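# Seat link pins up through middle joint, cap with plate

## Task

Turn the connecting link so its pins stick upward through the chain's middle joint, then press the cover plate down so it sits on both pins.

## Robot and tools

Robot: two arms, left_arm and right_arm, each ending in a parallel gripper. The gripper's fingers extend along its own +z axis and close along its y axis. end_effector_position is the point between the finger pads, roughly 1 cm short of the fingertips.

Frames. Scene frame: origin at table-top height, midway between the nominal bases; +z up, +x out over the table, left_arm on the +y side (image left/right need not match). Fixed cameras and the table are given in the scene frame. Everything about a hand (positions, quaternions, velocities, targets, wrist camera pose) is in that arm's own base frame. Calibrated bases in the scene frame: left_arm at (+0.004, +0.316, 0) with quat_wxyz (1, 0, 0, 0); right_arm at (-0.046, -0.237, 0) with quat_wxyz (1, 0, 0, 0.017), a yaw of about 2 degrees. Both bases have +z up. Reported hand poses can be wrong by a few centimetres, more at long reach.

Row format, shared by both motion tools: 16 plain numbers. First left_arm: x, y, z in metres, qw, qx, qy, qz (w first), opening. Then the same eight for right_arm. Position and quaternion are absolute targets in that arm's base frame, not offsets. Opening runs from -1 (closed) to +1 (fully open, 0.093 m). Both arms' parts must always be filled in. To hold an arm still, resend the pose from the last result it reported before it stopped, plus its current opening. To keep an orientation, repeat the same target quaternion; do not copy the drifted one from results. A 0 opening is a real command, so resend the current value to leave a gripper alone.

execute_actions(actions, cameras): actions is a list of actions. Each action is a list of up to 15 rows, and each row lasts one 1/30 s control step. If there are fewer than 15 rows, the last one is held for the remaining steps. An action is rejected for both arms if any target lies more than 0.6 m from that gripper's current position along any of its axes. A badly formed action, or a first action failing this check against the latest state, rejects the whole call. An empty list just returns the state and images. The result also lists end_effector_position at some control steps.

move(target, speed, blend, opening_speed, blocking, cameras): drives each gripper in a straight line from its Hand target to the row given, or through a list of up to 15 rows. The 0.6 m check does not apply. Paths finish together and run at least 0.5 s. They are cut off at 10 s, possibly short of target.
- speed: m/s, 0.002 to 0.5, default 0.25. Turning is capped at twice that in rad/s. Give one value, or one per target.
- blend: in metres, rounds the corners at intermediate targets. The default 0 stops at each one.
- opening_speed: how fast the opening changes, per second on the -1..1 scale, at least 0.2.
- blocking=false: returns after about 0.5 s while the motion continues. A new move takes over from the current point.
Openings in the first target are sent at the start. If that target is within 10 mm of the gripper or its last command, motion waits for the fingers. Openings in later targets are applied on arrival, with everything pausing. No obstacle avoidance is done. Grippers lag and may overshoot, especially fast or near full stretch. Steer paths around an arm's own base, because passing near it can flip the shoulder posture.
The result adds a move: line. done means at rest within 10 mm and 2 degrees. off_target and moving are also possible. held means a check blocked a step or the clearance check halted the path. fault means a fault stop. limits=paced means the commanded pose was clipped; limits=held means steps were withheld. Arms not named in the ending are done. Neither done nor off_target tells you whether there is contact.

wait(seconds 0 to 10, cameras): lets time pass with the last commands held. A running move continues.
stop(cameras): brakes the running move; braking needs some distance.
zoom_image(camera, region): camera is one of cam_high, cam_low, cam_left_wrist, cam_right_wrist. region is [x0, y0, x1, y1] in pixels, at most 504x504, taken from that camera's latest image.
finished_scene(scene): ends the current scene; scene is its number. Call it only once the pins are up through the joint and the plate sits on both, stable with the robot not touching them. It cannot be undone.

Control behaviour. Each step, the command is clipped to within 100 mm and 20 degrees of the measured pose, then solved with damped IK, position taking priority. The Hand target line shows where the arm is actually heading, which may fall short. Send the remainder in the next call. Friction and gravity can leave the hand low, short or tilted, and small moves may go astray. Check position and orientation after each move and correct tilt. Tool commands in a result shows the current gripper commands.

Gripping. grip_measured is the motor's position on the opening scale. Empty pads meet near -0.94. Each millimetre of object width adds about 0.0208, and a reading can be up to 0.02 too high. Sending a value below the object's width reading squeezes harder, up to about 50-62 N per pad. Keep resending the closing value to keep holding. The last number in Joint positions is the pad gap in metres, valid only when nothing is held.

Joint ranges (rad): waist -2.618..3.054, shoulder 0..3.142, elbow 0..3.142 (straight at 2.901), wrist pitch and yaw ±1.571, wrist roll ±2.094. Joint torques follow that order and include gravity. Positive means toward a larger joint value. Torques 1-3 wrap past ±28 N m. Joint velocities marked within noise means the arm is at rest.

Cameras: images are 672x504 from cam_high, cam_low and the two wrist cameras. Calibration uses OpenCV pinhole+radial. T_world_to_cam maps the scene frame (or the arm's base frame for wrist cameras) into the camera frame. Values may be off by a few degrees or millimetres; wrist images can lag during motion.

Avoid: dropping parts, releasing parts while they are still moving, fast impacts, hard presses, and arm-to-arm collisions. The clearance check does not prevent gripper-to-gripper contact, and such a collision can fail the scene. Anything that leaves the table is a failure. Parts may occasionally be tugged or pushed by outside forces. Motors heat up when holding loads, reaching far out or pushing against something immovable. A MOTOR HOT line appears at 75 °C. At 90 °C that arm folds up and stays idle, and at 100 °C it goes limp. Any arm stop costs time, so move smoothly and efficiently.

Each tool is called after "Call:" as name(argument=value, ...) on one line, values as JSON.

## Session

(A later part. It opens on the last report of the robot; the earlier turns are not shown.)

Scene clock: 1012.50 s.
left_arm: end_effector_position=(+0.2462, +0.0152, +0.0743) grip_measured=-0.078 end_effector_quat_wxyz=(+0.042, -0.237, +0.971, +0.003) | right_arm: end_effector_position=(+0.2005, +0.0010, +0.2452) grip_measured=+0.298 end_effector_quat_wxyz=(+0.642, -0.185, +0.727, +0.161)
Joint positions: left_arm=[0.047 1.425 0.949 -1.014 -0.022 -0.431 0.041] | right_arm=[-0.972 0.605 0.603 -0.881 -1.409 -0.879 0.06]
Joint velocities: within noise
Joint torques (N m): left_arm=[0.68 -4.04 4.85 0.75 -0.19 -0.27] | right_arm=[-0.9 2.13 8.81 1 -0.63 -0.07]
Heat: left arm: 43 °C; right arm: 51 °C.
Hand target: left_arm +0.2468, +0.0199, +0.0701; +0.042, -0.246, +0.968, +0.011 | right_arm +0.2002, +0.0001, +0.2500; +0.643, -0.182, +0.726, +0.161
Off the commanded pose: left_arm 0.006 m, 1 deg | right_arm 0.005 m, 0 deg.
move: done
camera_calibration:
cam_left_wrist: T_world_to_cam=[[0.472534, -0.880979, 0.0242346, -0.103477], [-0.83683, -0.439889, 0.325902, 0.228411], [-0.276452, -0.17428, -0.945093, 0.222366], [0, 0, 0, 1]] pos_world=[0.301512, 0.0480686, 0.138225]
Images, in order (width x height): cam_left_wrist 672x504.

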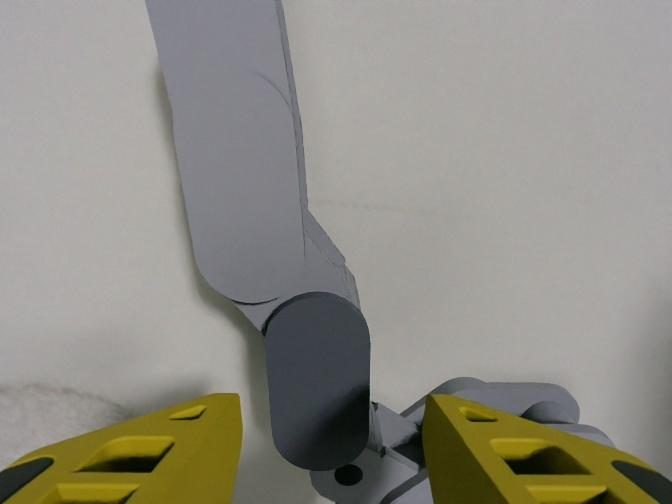

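Call:
move(target=[[0.2475,0.0255,0.055,0.0423,-0.2460,0.9683,0.011,-0.08,0.2,0.0,0.25,0.6425,-0.1831,0.7263,0.162,0.3]], speed=0.1, cameras=["cam_left_wrist"])

Scene clock: 1023.83 s.
left_arm: end_effector_position=(+0.2471, +0.0211, +0.0594) grip_measured=-0.078 end_effector_quat_wxyz=(+0.043, -0.246, +0.968, +0.004) | right_arm: end_effector_position=(+0.2005, +0.0010, +0.2452) grip_measured=+0.298 end_effector_quat_wxyz=(+0.642, -0.185, +0.727, +0.161)
Joint positions: left_arm=[0.07 1.445 0.906 -0.948 -0.022 -0.427 0.041] | right_arm=[-0.972 0.605 0.603 -0.881 -1.409 -0.879 0.06]
Joint velocities: within noise
Joint torques (N m): left_arm=[0.64 -4.12 4.75 0.71 -0.17 -0.06] | right_arm=[-0.77 2.22 8.76 1 -0.6 -0.1]
Heat: left arm: 42 °C; right arm: 51 °C.
Hand target: left_arm +0.2473, +0.0255, +0.0551; +0.042, -0.246, +0.968, +0.011 | right_arm +0.2002, +0.0001, +0.2500; +0.643, -0.182, +0.726, +0.161
Off the commanded pose: left_arm 0.006 m, 1 deg | right_arm 0.005 m, 0 deg.
move: done
camera_calibration:
cam_left_wrist: T_world_to_cam=[[0.489277, -0.871802, 0.0238676, -0.102645], [-0.828469, -0.456058, 0.325039, 0.234897], [-0.272485, -0.178808, -0.945399, 0.208649], [0, 0, 0, 1]] pos_world=[0.30168, 0.0549489, 0.123356]
Images, in order (width x height): cam_left_wrist 672x504.

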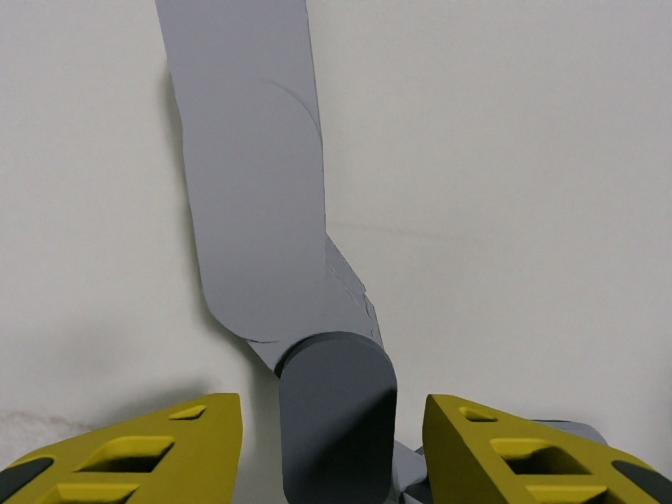

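Call:
move(target=[[0.2475,0.0255,0.032,0.0423,-0.2460,0.9683,0.011,-0.08,0.2,0.0,0.25,0.6425,-0.1831,0.7263,0.162,0.3],[0.2475,0.0255,0.032,0.0423,-0.2460,0.9683,0.011,-0.45,0.2,0.0,0.25,0.6425,-0.1831,0.7263,0.162,0.3],[0.2475,0.0255,0.055,0.0423,-0.2460,0.9683,0.011,-0.45,0.2,0.0,0.25,0.6425,-0.1831,0.7263,0.162,0.3]], speed=0.06, opening_speed=0.7, cameras=["cam_left_wrist"])

Scene clock: 1033.67 s.
left_arm: end_effector_position=(+0.2415, +0.0216, +0.0412) grip_measured=-0.434 end_effector_quat_wxyz=(+0.026, -0.246, +0.969, +0.009) | right_arm: end_effector_position=(+0.2005, +0.0010, +0.2452) grip_measured=+0.298 end_effector_quat_wxyz=(+0.642, -0.185, +0.727, +0.161)
Joint positions: left_arm=[0.07 1.481 0.862 -0.904 -0.027 -0.427 0.024] | right_arm=[-0.972 0.605 0.603 -0.881 -1.409 -0.879 0.06]
Joint velocities: within noise
Joint torques (N m): left_arm=[0.61 -7.84 7.9 0.16 -0.13 -0.08] | right_arm=[-0.98 2.11 9.07 1.1 -0.59 -0.04]
Heat: left arm: 42 °C; right arm: 51 °C.
Hand target: left_arm +0.2472, +0.0254, +0.0545; +0.042, -0.246, +0.968, +0.011 | right_arm +0.2002, +0.0001, +0.2500; +0.643, -0.182, +0.726, +0.161
Off the commanded pose: left_arm 0.016 m, 2 deg | right_arm 0.005 m, 0 deg.
move: off_target (left_arm)
camera_calibration:
cam_left_wrist: T_world_to_cam=[[0.490054, -0.87168, 0.00471682, -0.0984722], [-0.816603, -0.457183, 0.352341, 0.232387], [-0.304972, -0.176518, -0.93586, 0.197385], [0, 0, 0, 1]] pos_world=[0.298222, 0.0552493, 0.10331]
Images, in order (width x height): cam_left_wrist 672x504.

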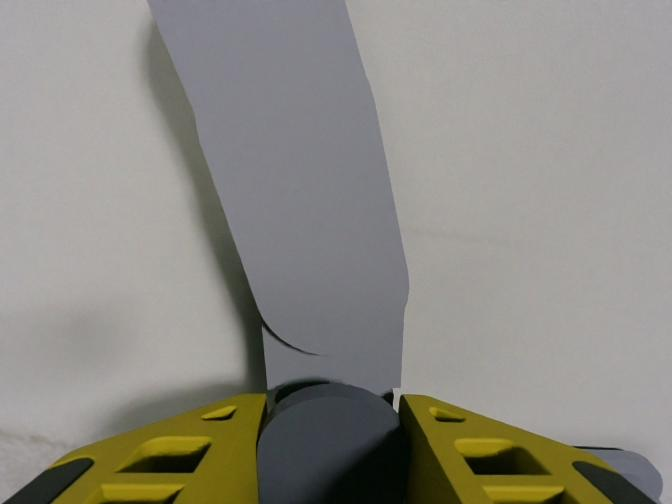

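Call:
move(target=[[0.251,0.0255,0.10,0.0423,-0.2460,0.9683,0.011,-0.45,0.2,0.0,0.25,0.6425,-0.1831,0.7263,0.162,0.3]], speed=0.1, cameras=["cam_left_wrist","cam_high"])

Call:
zoom_image(camera="cam_high", region=[130, 220, 290, 420])

Scene clock: 1041.77 s.
left_arm: end_effector_position=(+0.2428, +0.0217, +0.0845) grip_measured=-0.434 end_effector_quat_wxyz=(+0.015, -0.246, +0.969, +0.011) | right_arm: end_effector_position=(+0.2005, +0.0010, +0.2452) grip_measured=+0.298 end_effector_quat_wxyz=(+0.642, -0.185, +0.727, +0.161)
Joint positions: left_arm=[0.07 1.457 1.021 -1.109 -0.027 -0.427 0.024] | right_arm=[-0.972 0.605 0.603 -0.881 -1.409 -0.879 0.06]
Joint velocities: within noise
Joint torques (N m): left_arm=[0.49 -8.31 8.25 0.35 -0.13 -0.09] | right_arm=[-1.05 2.25 8.73 1.04 -0.65 -0.1]
Heat: left arm: 42 °C; right arm: 52 °C.
Hand target: left_arm +0.2506, +0.0254, +0.0998; +0.042, -0.246, +0.968, +0.011 | right_arm +0.2002, +0.0001, +0.2500; +0.643, -0.182, +0.726, +0.161
Off the commanded pose: left_arm 0.018 m, 3 deg | right_arm 0.005 m, 0 deg.
move: off_target (left_arm)
camera_calibration:
cam_left_wrist: T_world_to_cam=[[0.490051, -0.87168, -0.00491316, -0.0984467], [-0.808479, -0.456613, 0.371304, 0.214697], [-0.325902, -0.177986, -0.928498, 0.242841], [0, 0, 0, 1]] pos_world=[0.300964, 0.0554417, 0.145276]
Images, in order (width x height): cam_high 672x504, cam_left_wrist 672x504.

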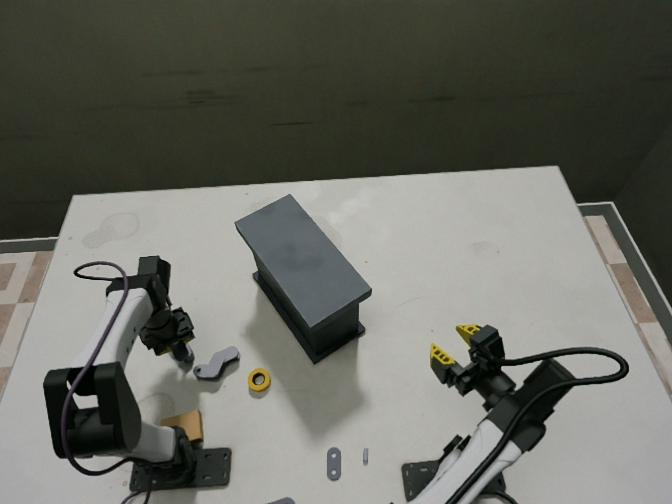

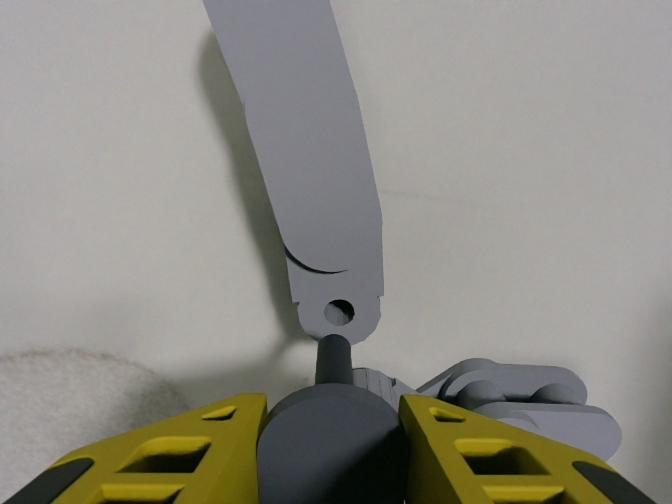

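Scaled by 2.520 from the camera's 672x504 image, which has a finer 960x720 frame.

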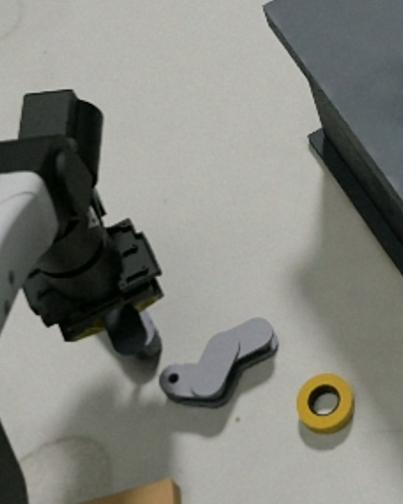

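Call:
move(target=[[0.23,-0.02,0.22,0.0423,-0.2460,0.9683,0.011,-0.45,0.2,0.0,0.25,0.6425,-0.1831,0.7263,0.162,0.3],[0.18,-0.15,0.28,0.5,0.5,0.5,-0.5,-0.45,0.21,0.16,0.27,0.707,-0.707,0.0123,-0.0123,0.9]], speed=0.15)

Scene clock: 1088.60 s.
left_arm: end_effector_position=(+0.1762, -0.1494, +0.2662) grip_measured=-0.435 end_effector_quat_wxyz=(+0.501, +0.485, +0.545, -0.466) | right_arm: end_effector_position=(+0.2107, +0.1585, +0.2679) grip_measured=+0.299 end_effector_quat_wxyz=(+0.709, -0.704, +0.029, -0.010)
Joint positions: left_arm=[0.111 1.223 0.93 -1.556 1.504 1.829 0.024] | right_arm=[-0.048 1.261 0.403 1.563 -1.561 -0.839 0.06]
Joint velocities: within noise
Joint torques (N m): left_arm=[-1.01 -2.07 7.99 -0.23 0.98 -0.03] | right_arm=[0.27 -1.94 7.34 0.93 0.32 -0.03]
Heat: left arm: 43 °C; right arm: 51 °C.
Hand target: left_arm +0.1797, -0.1507, +0.2795; +0.516, +0.483, +0.530, -0.468 | right_arm +0.2100, +0.1600, +0.2699; +0.706, -0.708, +0.013, -0.013
Tool commands: left_gripper/opening=-0.45 right_gripper/opening=+0.3
Off the commanded pose: left_arm 0.014 m, 7 deg | right_arm 0.003 m, 2 deg.
joint sent to its limit (left arm) — joint 4 (wrist pitch), lower limit. The joint targets are off in orientation, not in position.
move: off_target (left_arm; path cut at 10 s); path passed 1 of 2 targets; target 2's new opening was not sent
camera_calibration:
cam_left_wrist: T_world_to_cam=[[-0.995612, -0.0860531, 0.036775, 0.154015], [-0.072231, 0.456785, -0.88664, 0.35687], [0.0594998, -0.885405, -0.460997, 0.0613503], [0, 0, 0, 1]] pos_world=[0.175466, -0.0954396, 0.339033]
cam_right_wrist: T_world_to_cam=[[0.0291334, -0.0221871, 0.999329, -0.270337], [0.874536, -0.483605, -0.0362323, -0.0606527], [0.484085, 0.875005, 0.00531439, -0.160701], [0, 0, 0, 1]] pos_world=[0.138712, 0.105284, 0.268812]

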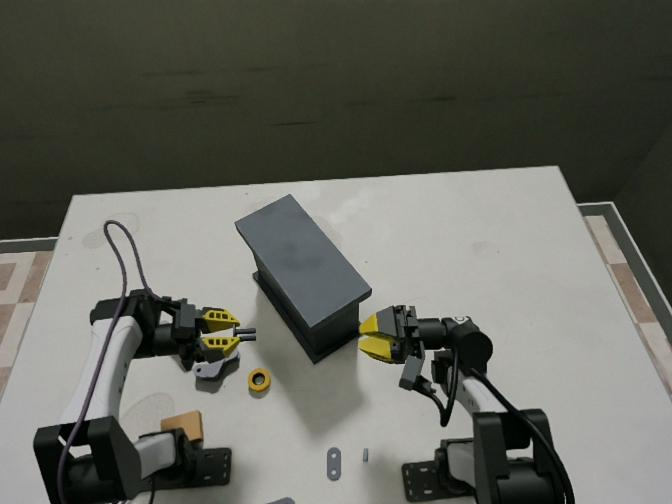

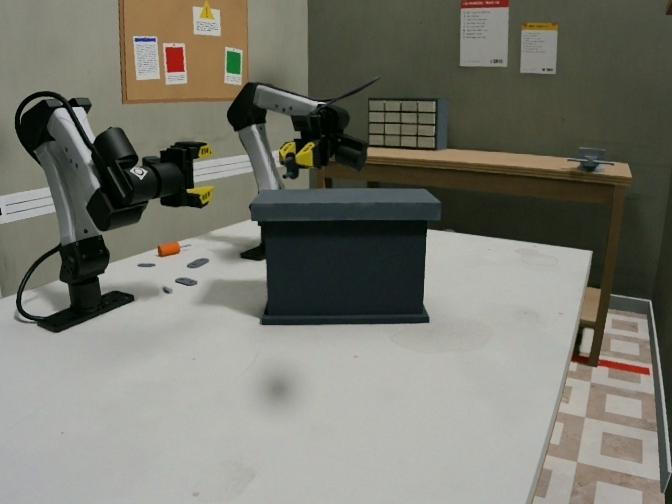

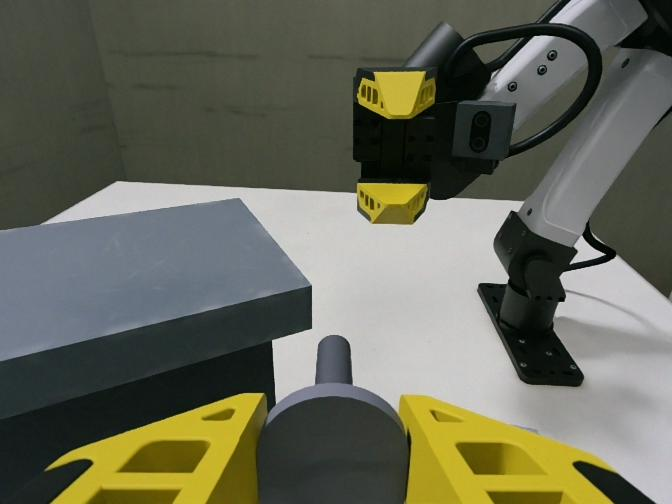

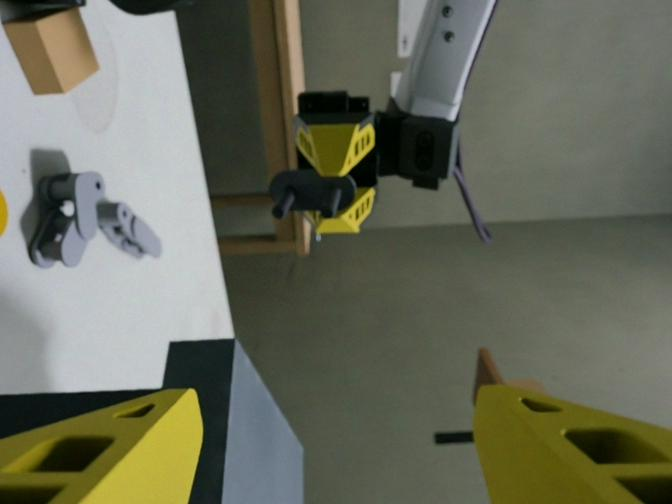

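Call:
move(target=[[0.1797,-0.1507,0.2795,0.516,0.483,0.530,-0.468,-0.45,0.236,0.20,0.257,0.707,-0.707,0.0123,-0.0123,0.9]], speed=0.15)

Scene clock: 1110.13 s.
left_arm: end_effector_position=(+0.1762, -0.1494, +0.2663) grip_measured=-0.435 end_effector_quat_wxyz=(+0.501, +0.485, +0.544, -0.466) | right_arm: end_effector_position=(+0.2351, +0.1981, +0.2505) grip_measured=+0.898 end_effector_quat_wxyz=(+0.710, -0.704, +0.016, -0.005)
Joint positions: left_arm=[0.111 1.223 0.93 -1.556 1.504 1.83 0.024] | right_arm=[0.129 1.243 0.516 0.774 -1.411 -1.507 0.088]
Joint velocities: within noise
Joint torques (N m): left_arm=[-0.81 -2.58 7.71 -0.17 0.97 -0.14] | right_arm=[0.12 -4.33 8.68 1.29 0.12 -0.06]
Heat: left arm: 44 °C; right arm: 49 °C.
Hand target: left_arm +0.1792, -0.1504, +0.2792; +0.516, +0.483, +0.531, -0.468 | right_arm +0.2358, +0.1999, +0.2570; +0.710, -0.704, +0.012, -0.012
Off the commanded pose: left_arm 0.014 m, 2 deg | right_arm 0.007 m, 1 deg.
move: off_target (left_arm)
camera_calibration:
cam_left_wrist: T_world_to_cam=[[-0.995622, -0.0860968, 0.0363861, 0.154098], [-0.0718845, 0.456483, -0.886823, 0.356877], [0.059743, -0.885557, -0.460674, 0.0612271], [0, 0, 0, 1]] pos_world=[0.17542, -0.095421, 0.339086]
cam_right_wrist: T_world_to_cam=[[0.0187924, -0.0224245, 0.999572, -0.250291], [0.886625, -0.461698, -0.0270267, -0.0729081], [0.462106, 0.886754, 0.0112057, -0.205762], [0, 0, 0, 1]] pos_world=[0.16443, 0.143186, 0.250519]

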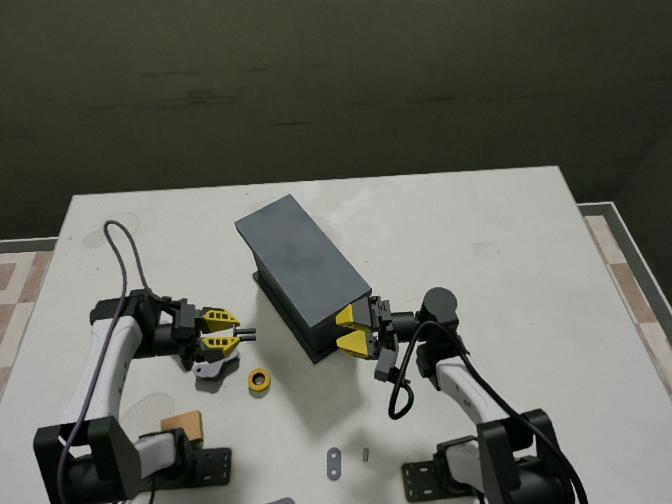

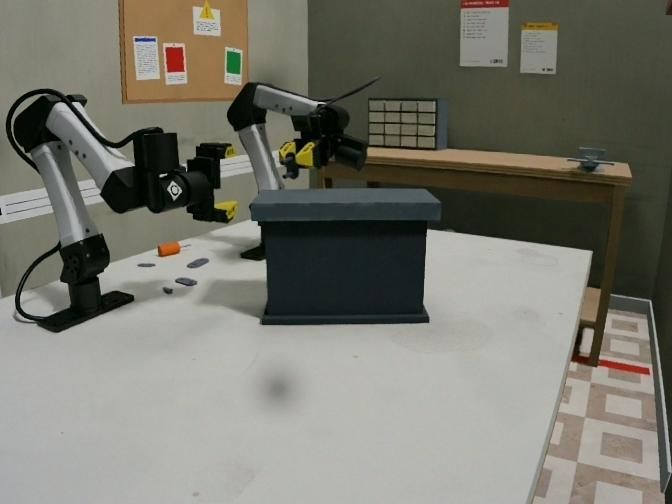

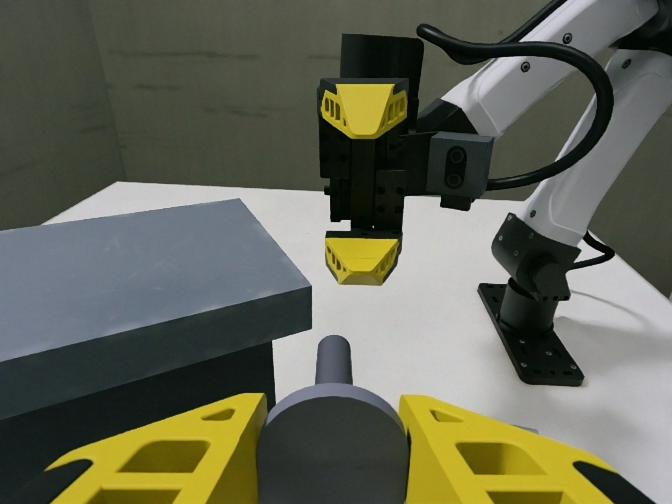

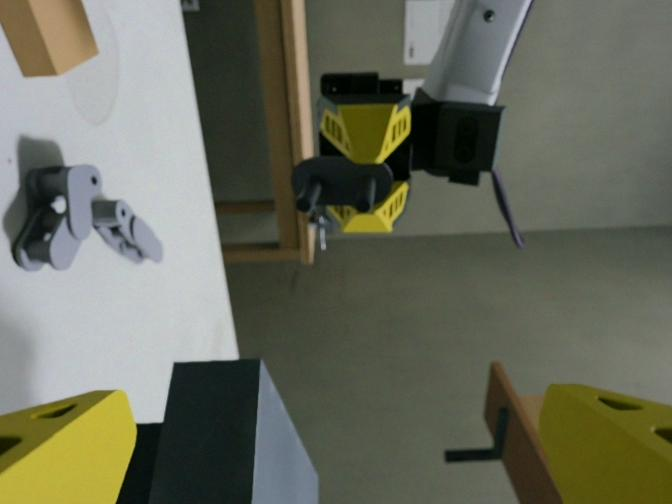

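Call:
move(target=[[0.1497,-0.1507,0.315,0.516,0.483,0.530,-0.468,-0.45,0.220,0.20,0.297,0.707,-0.707,0.0123,-0.0123,0.9]], speed=0.15)

Scene clock: 1124.97 s.
left_arm: end_effector_position=(+0.1485, -0.1525, +0.3004) grip_measured=-0.435 end_effector_quat_wxyz=(+0.505, +0.483, +0.547, -0.461) | right_arm: end_effector_position=(+0.2202, +0.1985, +0.2902) grip_measured=+0.898 end_effector_quat_wxyz=(+0.709, -0.705, +0.016, -0.006)
Joint positions: left_arm=[0.111 1.043 0.976 -1.562 1.506 1.612 0.024] | right_arm=[0.139 1.091 0.611 0.505 -1.4 -1.531 0.088]
Joint velocities: within noise
Joint torques (N m): left_arm=[0.69 -1.92 7.97 0.12 0.96 -0.27] | right_arm=[0.29 -3.43 9.24 1.27 0.09 0]
Heat: left arm: 44 °C; right arm: 48 °C.
Hand target: left_arm +0.1494, -0.1516, +0.3146; +0.521, +0.478, +0.536, -0.461 | right_arm +0.2198, +0.1999, +0.2969; +0.709, -0.705, +0.012, -0.012
Off the commanded pose: left_arm 0.015 m, 2 deg | right_arm 0.007 m, 1 deg.
joint sent to its limit (left arm) — joint 4 (wrist pitch), lower limit. The joint targets still meet the commanded pose.
move: off_target (left_arm)
camera_calibration:
cam_left_wrist: T_world_to_cam=[[-0.994439, -0.100413, 0.0317381, 0.124106], [-0.074379, 0.456351, -0.886686, 0.386838], [0.0745512, -0.884116, -0.461282, 0.0740265], [0, 0, 0, 1]] pos_world=[0.146669, -0.0986241, 0.373212]
cam_right_wrist: T_world_to_cam=[[0.0182516, -0.0189169, 0.999654, -0.290377], [0.8864, -0.462248, -0.0249311, -0.058956], [0.46256, 0.886549, 0.00833114, -0.198844], [0, 0, 0, 1]] pos_world=[0.149536, 0.143539, 0.290464]

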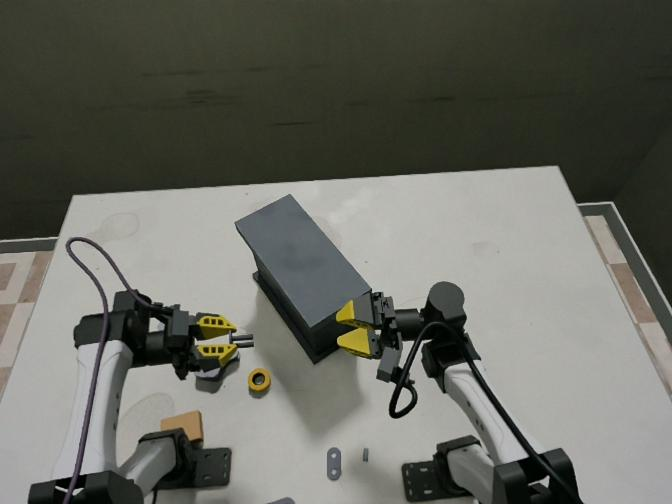

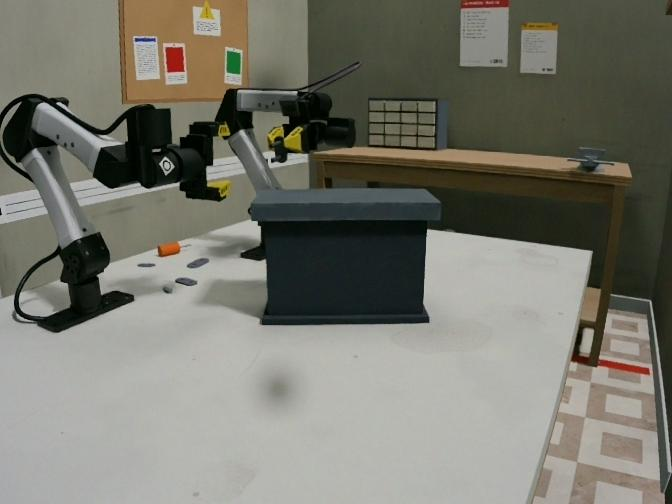

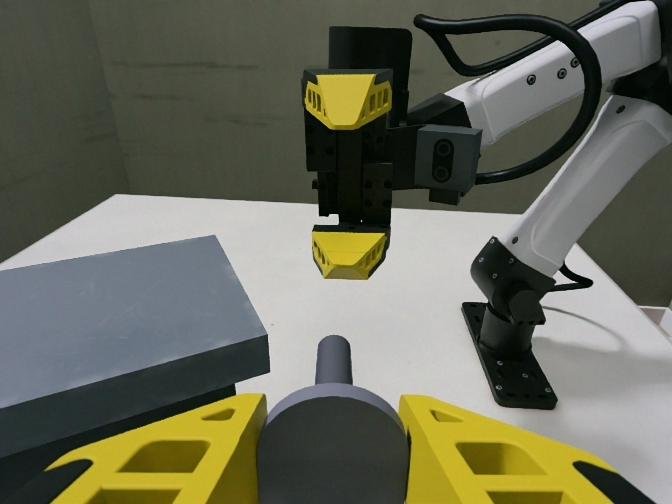

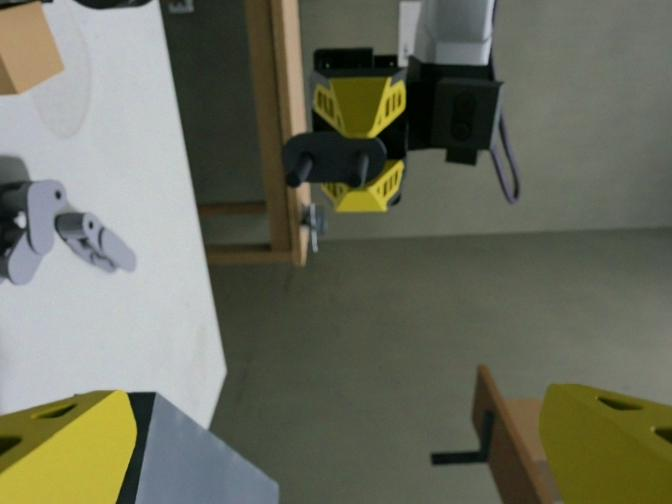

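Call:
move(target=[[0.1497,-0.1507,0.315,0.516,0.483,0.530,-0.468,-0.45,0.232,0.325,0.297,0.7292,-0.6835,-0.0239,0.0255,0.9]], speed=0.12)

Scene clock: 1148.53 s.
left_arm: end_effector_position=(+0.1485, -0.1525, +0.3004) grip_measured=-0.435 end_effector_quat_wxyz=(+0.505, +0.483, +0.547, -0.461) | right_arm: end_effector_position=(+0.2289, +0.3216, +0.2918) grip_measured=+0.898 end_effector_quat_wxyz=(+0.726, -0.687, -0.023, +0.030)
Joint positions: left_arm=[0.111 1.043 0.976 -1.562 1.506 1.612 0.024] | right_arm=[0.568 1.424 0.774 0.765 -1.075 -1.461 0.088]
Joint velocities: within noise
Joint torques (N m): left_arm=[0.66 -1.89 7.97 0.12 0.96 -0.28] | right_arm=[0.34 -4.26 9.2 1.85 0.1 0.11]
Heat: left arm: 43 °C; right arm: 49 °C.
Hand target: left_arm +0.1494, -0.1516, +0.3146; +0.521, +0.478, +0.536, -0.461 | right_arm +0.2319, +0.3248, +0.2969; +0.729, -0.683, -0.024, +0.026
Off the commanded pose: left_arm 0.015 m, 2 deg | right_arm 0.007 m, 1 deg.
joint sent to its limit (left arm) — joint 4 (wrist pitch), lower limit. The joint targets still meet the commanded pose.
move: off_target (left_arm)
camera_calibration:
cam_left_wrist: T_world_to_cam=[[-0.994425, -0.100436, 0.0321186, 0.123986], [-0.0747258, 0.456313, -0.886676, 0.386881], [0.0743983, -0.884133, -0.461274, 0.0740443], [0, 0, 0, 1]] pos_world=[0.146696, -0.0986211, 0.37321]
cam_right_wrist: T_world_to_cam=[[0.0170952, -0.0676949, 0.99756, -0.273203], [0.930115, -0.365005, -0.0407088, -0.0463742], [0.36687, 0.928541, 0.0567242, -0.317775], [0, 0, 0, 1]] pos_world=[0.164386, 0.259646, 0.288674]

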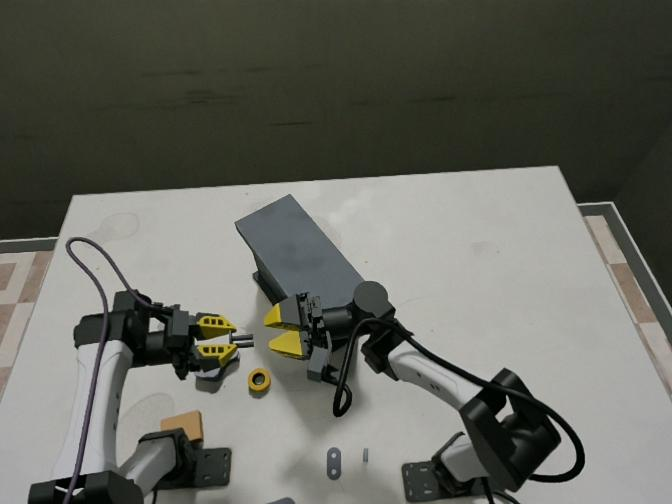

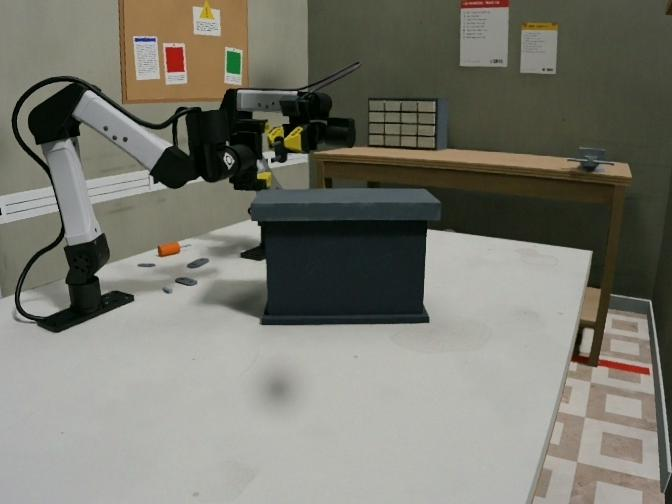

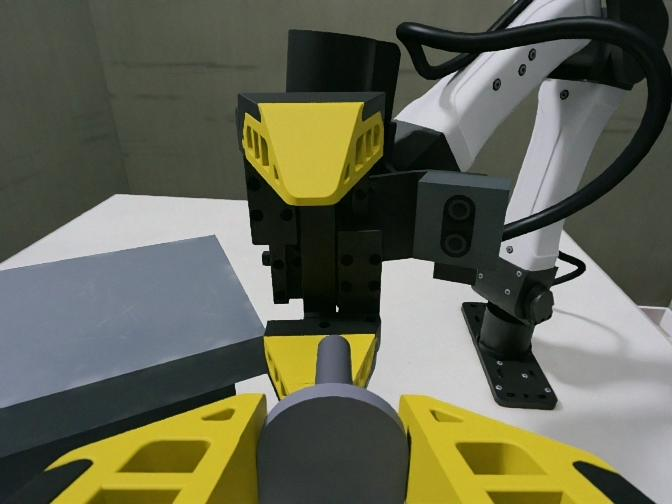

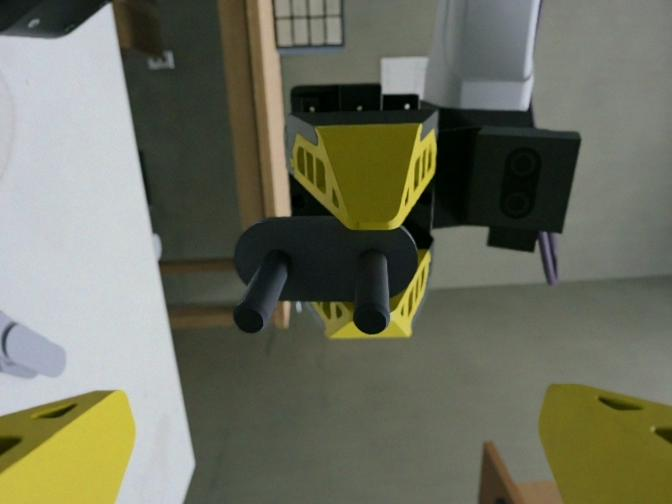

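Call:
move(target=[[0.1497,-0.1507,0.315,0.516,0.483,0.530,-0.468,-0.45,0.2295,0.372,0.293,0.7656,-0.6424,-0.0224,0.0268,0.9]], speed=0.08, cameras=["cam_left_wrist","cam_right_wrist"])

Scene clock: 1171.83 s.
left_arm: end_effector_position=(+0.1485, -0.1525, +0.3004) grip_measured=-0.435 end_effector_quat_wxyz=(+0.505, +0.483, +0.547, -0.461) | right_arm: end_effector_position=(+0.2269, +0.3680, +0.2881) grip_measured=+0.898 end_effector_quat_wxyz=(+0.761, -0.647, -0.021, +0.030)
Joint positions: left_arm=[0.111 1.043 0.976 -1.562 1.506 1.612 0.024] | right_arm=[0.703 1.605 0.796 1.079 -0.922 -1.348 0.088]
Joint velocities: within noise
Joint torques (N m): left_arm=[0.66 -1.89 7.98 0.13 0.96 -0.27] | right_arm=[0.14 -5.42 8.66 1.89 0.27 0.09]
Heat: left arm: 44 °C; right arm: 49 °C.
Hand target: left_arm +0.1494, -0.1516, +0.3146; +0.521, +0.478, +0.536, -0.461 | right_arm +0.2294, +0.3718, +0.2929; +0.766, -0.642, -0.022, +0.027
Off the commanded pose: left_arm 0.015 m, 2 deg | right_arm 0.007 m, 1 deg.
joint sent to its limit (left arm) — joint 4 (wrist pitch), lower limit. The joint targets still meet the commanded pose.
move: off_target (left_arm)
camera_calibration:
cam_left_wrist: T_world_to_cam=[[-0.994425, -0.100436, 0.0321186, 0.123986], [-0.0747258, 0.456313, -0.886676, 0.386881], [0.0743983, -0.884133, -0.461274, 0.0740443], [0, 0, 0, 1]] pos_world=[0.146696, -0.0986211, 0.37321]
cam_right_wrist: T_world_to_cam=[[0.0222931, -0.173474, 0.984586, -0.224814], [0.928677, -0.3611, -0.0846493, -0.0161801], [0.370219, 0.91625, 0.153051, -0.383898], [0, 0, 0, 1]] pos_world=[0.162164, 0.306904, 0.278735]
Images, in order (width x height): cam_left_wrist 672x504, cam_right_wrist 672x504.

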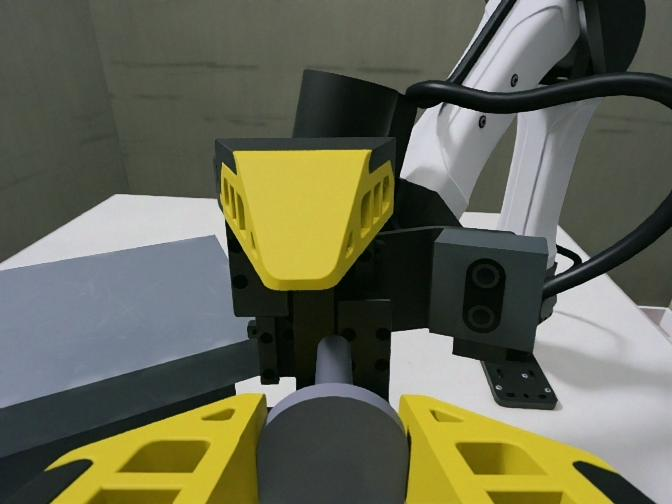

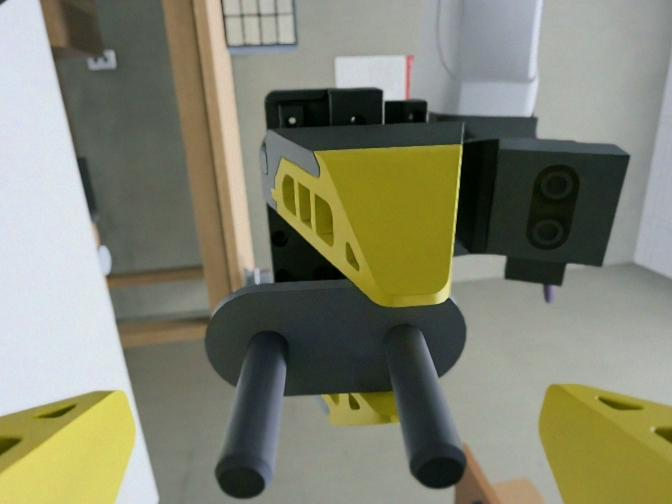

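Call:
move(target=[[0.1497,-0.1507,0.315,0.516,0.483,0.530,-0.468,-0.45,0.2277,0.3966,0.297,0.7656,-0.6424,-0.0224,0.0268,0.9],[0.1497,-0.1507,0.315,0.516,0.483,0.530,-0.468,-0.45,0.2277,0.3966,0.297,0.7656,-0.6424,-0.0224,0.0268,0.55]], speed=0.05, opening_speed=0.7, cameras=["cam_left_wrist","cam_right_wrist"])

Scene clock: 1183.70 s.
left_arm: end_effector_position=(+0.1486, -0.1526, +0.3013) grip_measured=-0.435 end_effector_quat_wxyz=(+0.506, +0.481, +0.546, -0.462) | right_arm: end_effector_position=(+0.2248, +0.3918, +0.2976) grip_measured=+0.551 end_effector_quat_wxyz=(+0.767, -0.640, -0.025, +0.028)
Joint positions: left_arm=[0.111 1.043 0.976 -1.562 1.511 1.612 0.024] | right_arm=[0.762 1.648 0.869 1.058 -0.864 -1.358 0.072]
Joint velocities: within noise
Joint torques (N m): left_arm=[0.62 -1.87 7.98 0.13 0.92 -0.27] | right_arm=[0.23 -5.93 8.83 1.61 0.23 -0.03]
Heat: left arm: 44 °C; right arm: 49 °C.
Hand target: left_arm +0.1494, -0.1517, +0.3146; +0.521, +0.478, +0.536, -0.461 | right_arm +0.2276, +0.3965, +0.2969; +0.766, -0.642, -0.023, +0.027
Off the commanded pose: left_arm 0.014 m, 2 deg | right_arm 0.006 m, 0 deg.
joint sent to its limit (left arm) — joint 4 (wrist pitch), lower limit. The joint targets still meet the commanded pose.
move: off_target (left_arm)
camera_calibration:
cam_left_wrist: T_world_to_cam=[[-0.994413, -0.100573, 0.0320626, 0.124004], [-0.0743405, 0.451585, -0.889125, 0.387662], [0.0749434, -0.886541, -0.456539, 0.0725344], [0, 0, 0, 1]] pos_world=[0.146694, -0.0982861, 0.373819]
cam_right_wrist: T_world_to_cam=[[0.0160357, -0.191813, 0.9813, -0.220449], [0.930082, -0.35737, -0.0850533, -0.00654915], [0.367002, 0.914054, 0.172671, -0.410617], [0, 0, 0, 1]] pos_world=[0.160324, 0.330701, 0.286671]
Images, in order (width x height): cam_left_wrist 672x504, cam_right_wrist 672x504.

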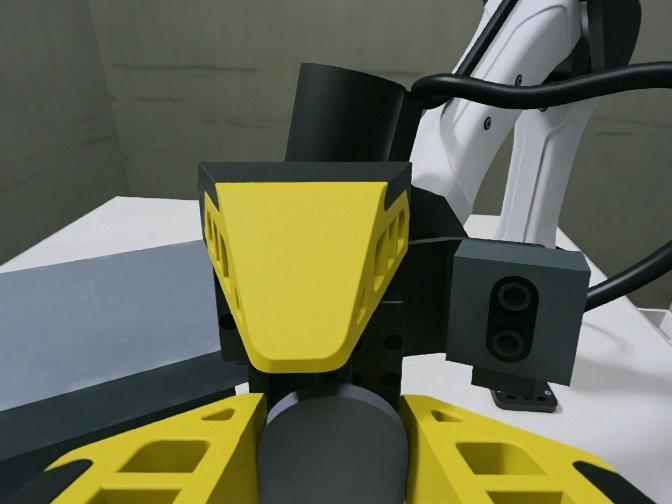

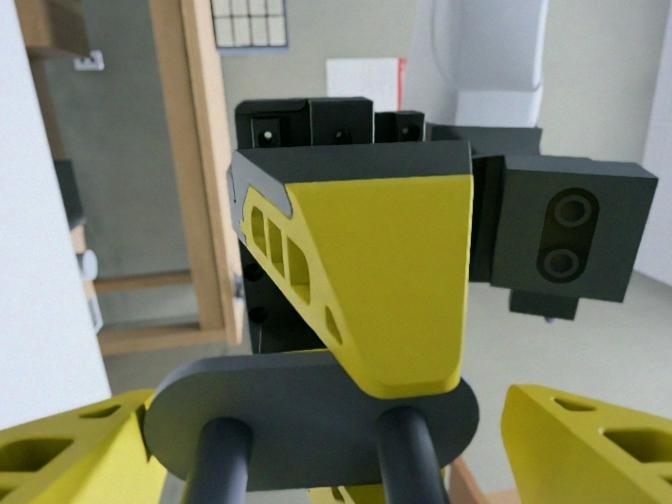

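Call:
move(target=[[0.1497,-0.1507,0.315,0.516,0.483,0.530,-0.468,-0.45,0.2277,0.3966,0.2915,0.7656,-0.6424,-0.0224,0.0268,0.62],[0.1497,-0.1507,0.315,0.516,0.483,0.530,-0.468,-0.45,0.2277,0.3966,0.2915,0.7656,-0.6424,-0.0224,0.0268,0.25]], speed=0.05, opening_speed=0.7, cameras=["cam_left_wrist","cam_right_wrist"])

Scene clock: 1196.00 s.
left_arm: end_effector_position=(+0.1486, -0.1526, +0.3013) grip_measured=-0.435 end_effector_quat_wxyz=(+0.506, +0.481, +0.546, -0.462) | right_arm: end_effector_position=(+0.2264, +0.3931, +0.2930) grip_measured=+0.260 end_effector_quat_wxyz=(+0.765, -0.643, -0.021, +0.030)
Joint positions: left_arm=[0.111 1.043 0.976 -1.562 1.511 1.612 0.024] | right_arm=[0.762 1.659 0.869 1.058 -0.864 -1.359 0.058]
Joint velocities: within noise
Joint torques (N m): left_arm=[0.64 -1.85 8.01 0.13 0.92 -0.27] | right_arm=[0.17 -5.96 7.69 1.82 0.22 -0.02]
Heat: left arm: 44 °C; right arm: 49 °C.
Hand target: left_arm +0.1494, -0.1517, +0.3146; +0.521, +0.478, +0.536, -0.461 | right_arm +0.2277, +0.3965, +0.2915; +0.766, -0.642, -0.022, +0.027
Off the commanded pose: left_arm 0.014 m, 2 deg | right_arm 0.004 m, 0 deg.
joint sent to its limit (left arm) — joint 4 (wrist pitch), lower limit. The joint targets still meet the commanded pose.
move: off_target (left_arm)
camera_calibration:
cam_left_wrist: T_world_to_cam=[[-0.994413, -0.100573, 0.0320626, 0.124004], [-0.0743405, 0.451585, -0.889125, 0.387662], [0.0749434, -0.886541, -0.456539, 0.0725344], [0, 0, 0, 1]] pos_world=[0.146694, -0.0982861, 0.373819]
cam_right_wrist: T_world_to_cam=[[0.023514, -0.184501, 0.982551, -0.220671], [0.929116, -0.358767, -0.0896038, -0.00580747], [0.369039, 0.915011, 0.162987, -0.409684], [0, 0, 0, 1]] pos_world=[0.161774, 0.332068, 0.283073]
Images, in order (width x height): cam_left_wrist 672x504, cam_right_wrist 672x504.

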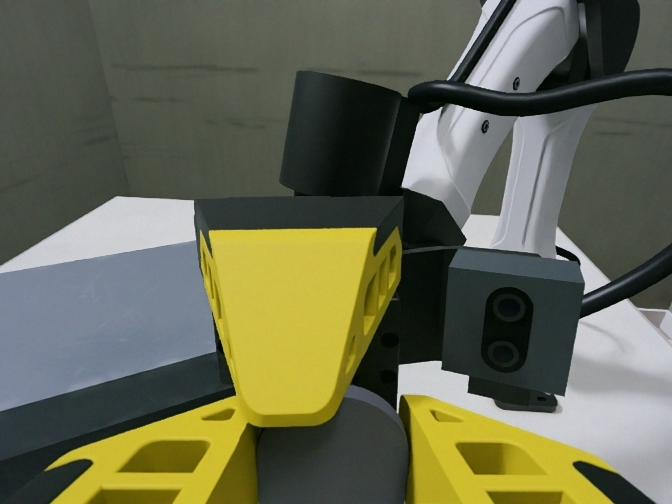

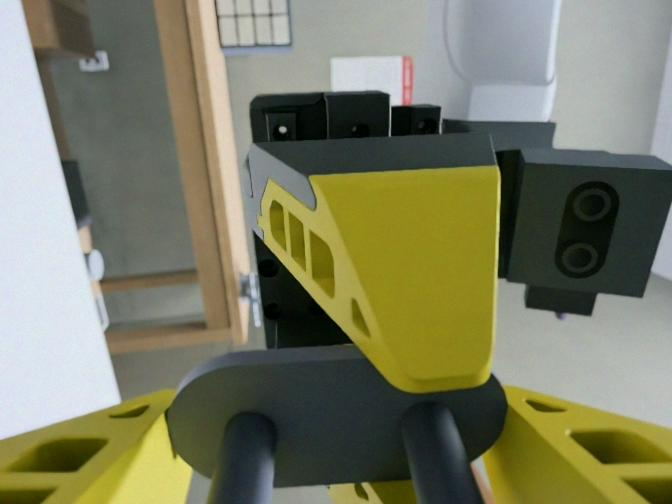

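Call:
move(target=[[0.1497,-0.1507,0.315,0.516,0.483,0.530,-0.468,0.0,0.2277,0.3966,0.2915,0.7656,-0.6424,-0.0224,0.0268,0.2],[0.138,-0.05,0.325,0.516,0.483,0.530,-0.468,0.0,0.2277,0.3966,0.2915,0.7656,-0.6424,-0.0224,0.0268,0.2]], speed=0.08, opening_speed=0.7, cameras=["cam_left_wrist","cam_right_wrist","cam_high"])

Scene clock: 1206.13 s.
left_arm: end_effector_position=(+0.1613, -0.0608, +0.3225) grip_measured=-0.002 end_effector_quat_wxyz=(+0.677, +0.221, +0.680, -0.176) | right_arm: end_effector_position=(+0.2269, +0.3936, +0.2916) grip_measured=+0.214 end_effector_quat_wxyz=(+0.764, -0.644, -0.020, +0.031)
Joint positions: left_arm=[0.994 0.581 0.918 -1.566 1.547 1.29 0.045] | right_arm=[0.762 1.663 0.869 1.058 -0.864 -1.359 0.055]
Joint velocities: within noise
Joint torques (N m): left_arm=[0.69 1.46 4.64 0.69 0.79 -0.29] | right_arm=[0.2 -6.31 7.6 1.85 0.2 0.01]
Heat: left arm: 43 °C; right arm: 49 °C.
Hand target: left_arm +0.1602, -0.0621, +0.3253; +0.683, +0.217, +0.674, -0.179 | right_arm +0.2277, +0.3966, +0.2915; +0.766, -0.642, -0.022, +0.027
Off the commanded pose: left_arm 0.026 m, 52 deg; orientation clipped | right_arm 0.003 m, 1 deg.
joint sent to its limit (left arm) — joint 5 (wrist yaw), upper limit. The joint targets are off in position and orientation.
move: off_target (left_arm); limits=paced
camera_calibration:
cam_left_wrist: T_world_to_cam=[[-0.546318, -0.836325, -0.045803, 0.053241], [-0.3329, 0.266992, -0.904374, 0.401442], [0.76858, -0.478828, -0.424275, 0.0651231], [0, 0, 0, 1]] pos_world=[0.112674, -0.0314724, 0.393123]
cam_right_wrist: T_world_to_cam=[[0.0255742, -0.1822, 0.982929, -0.220684], [0.928903, -0.359039, -0.0907215, -0.00571447], [0.369439, 0.915366, 0.160064, -0.409381], [0, 0, 0, 1]] pos_world=[0.162194, 0.332473, 0.281926]
Images, in order (width x height): cam_high 672x504, cam_left_wrist 672x504, cam_right_wrist 672x504.

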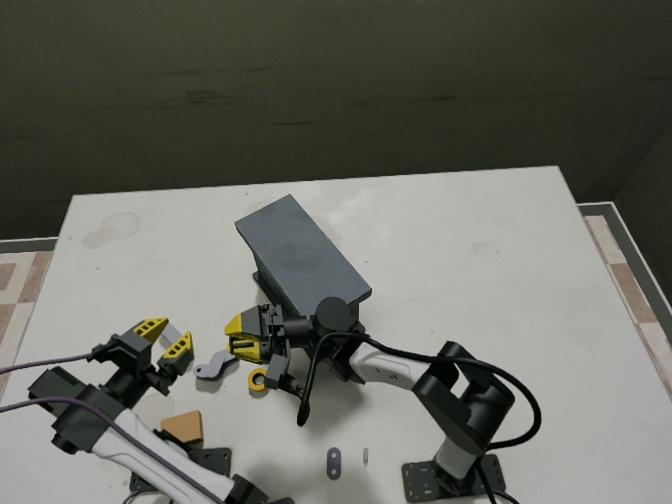

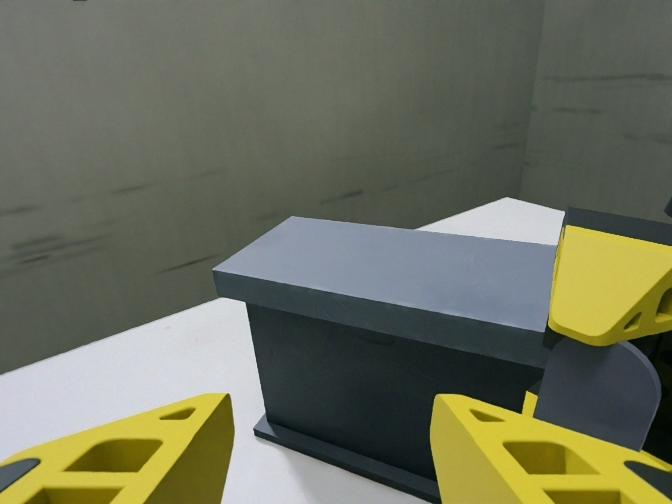

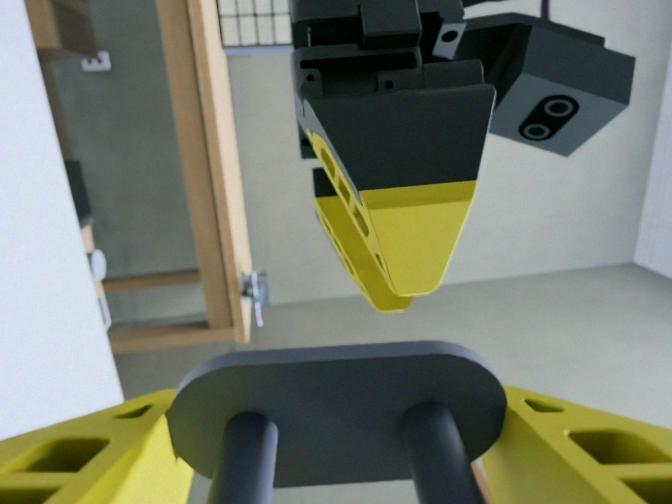

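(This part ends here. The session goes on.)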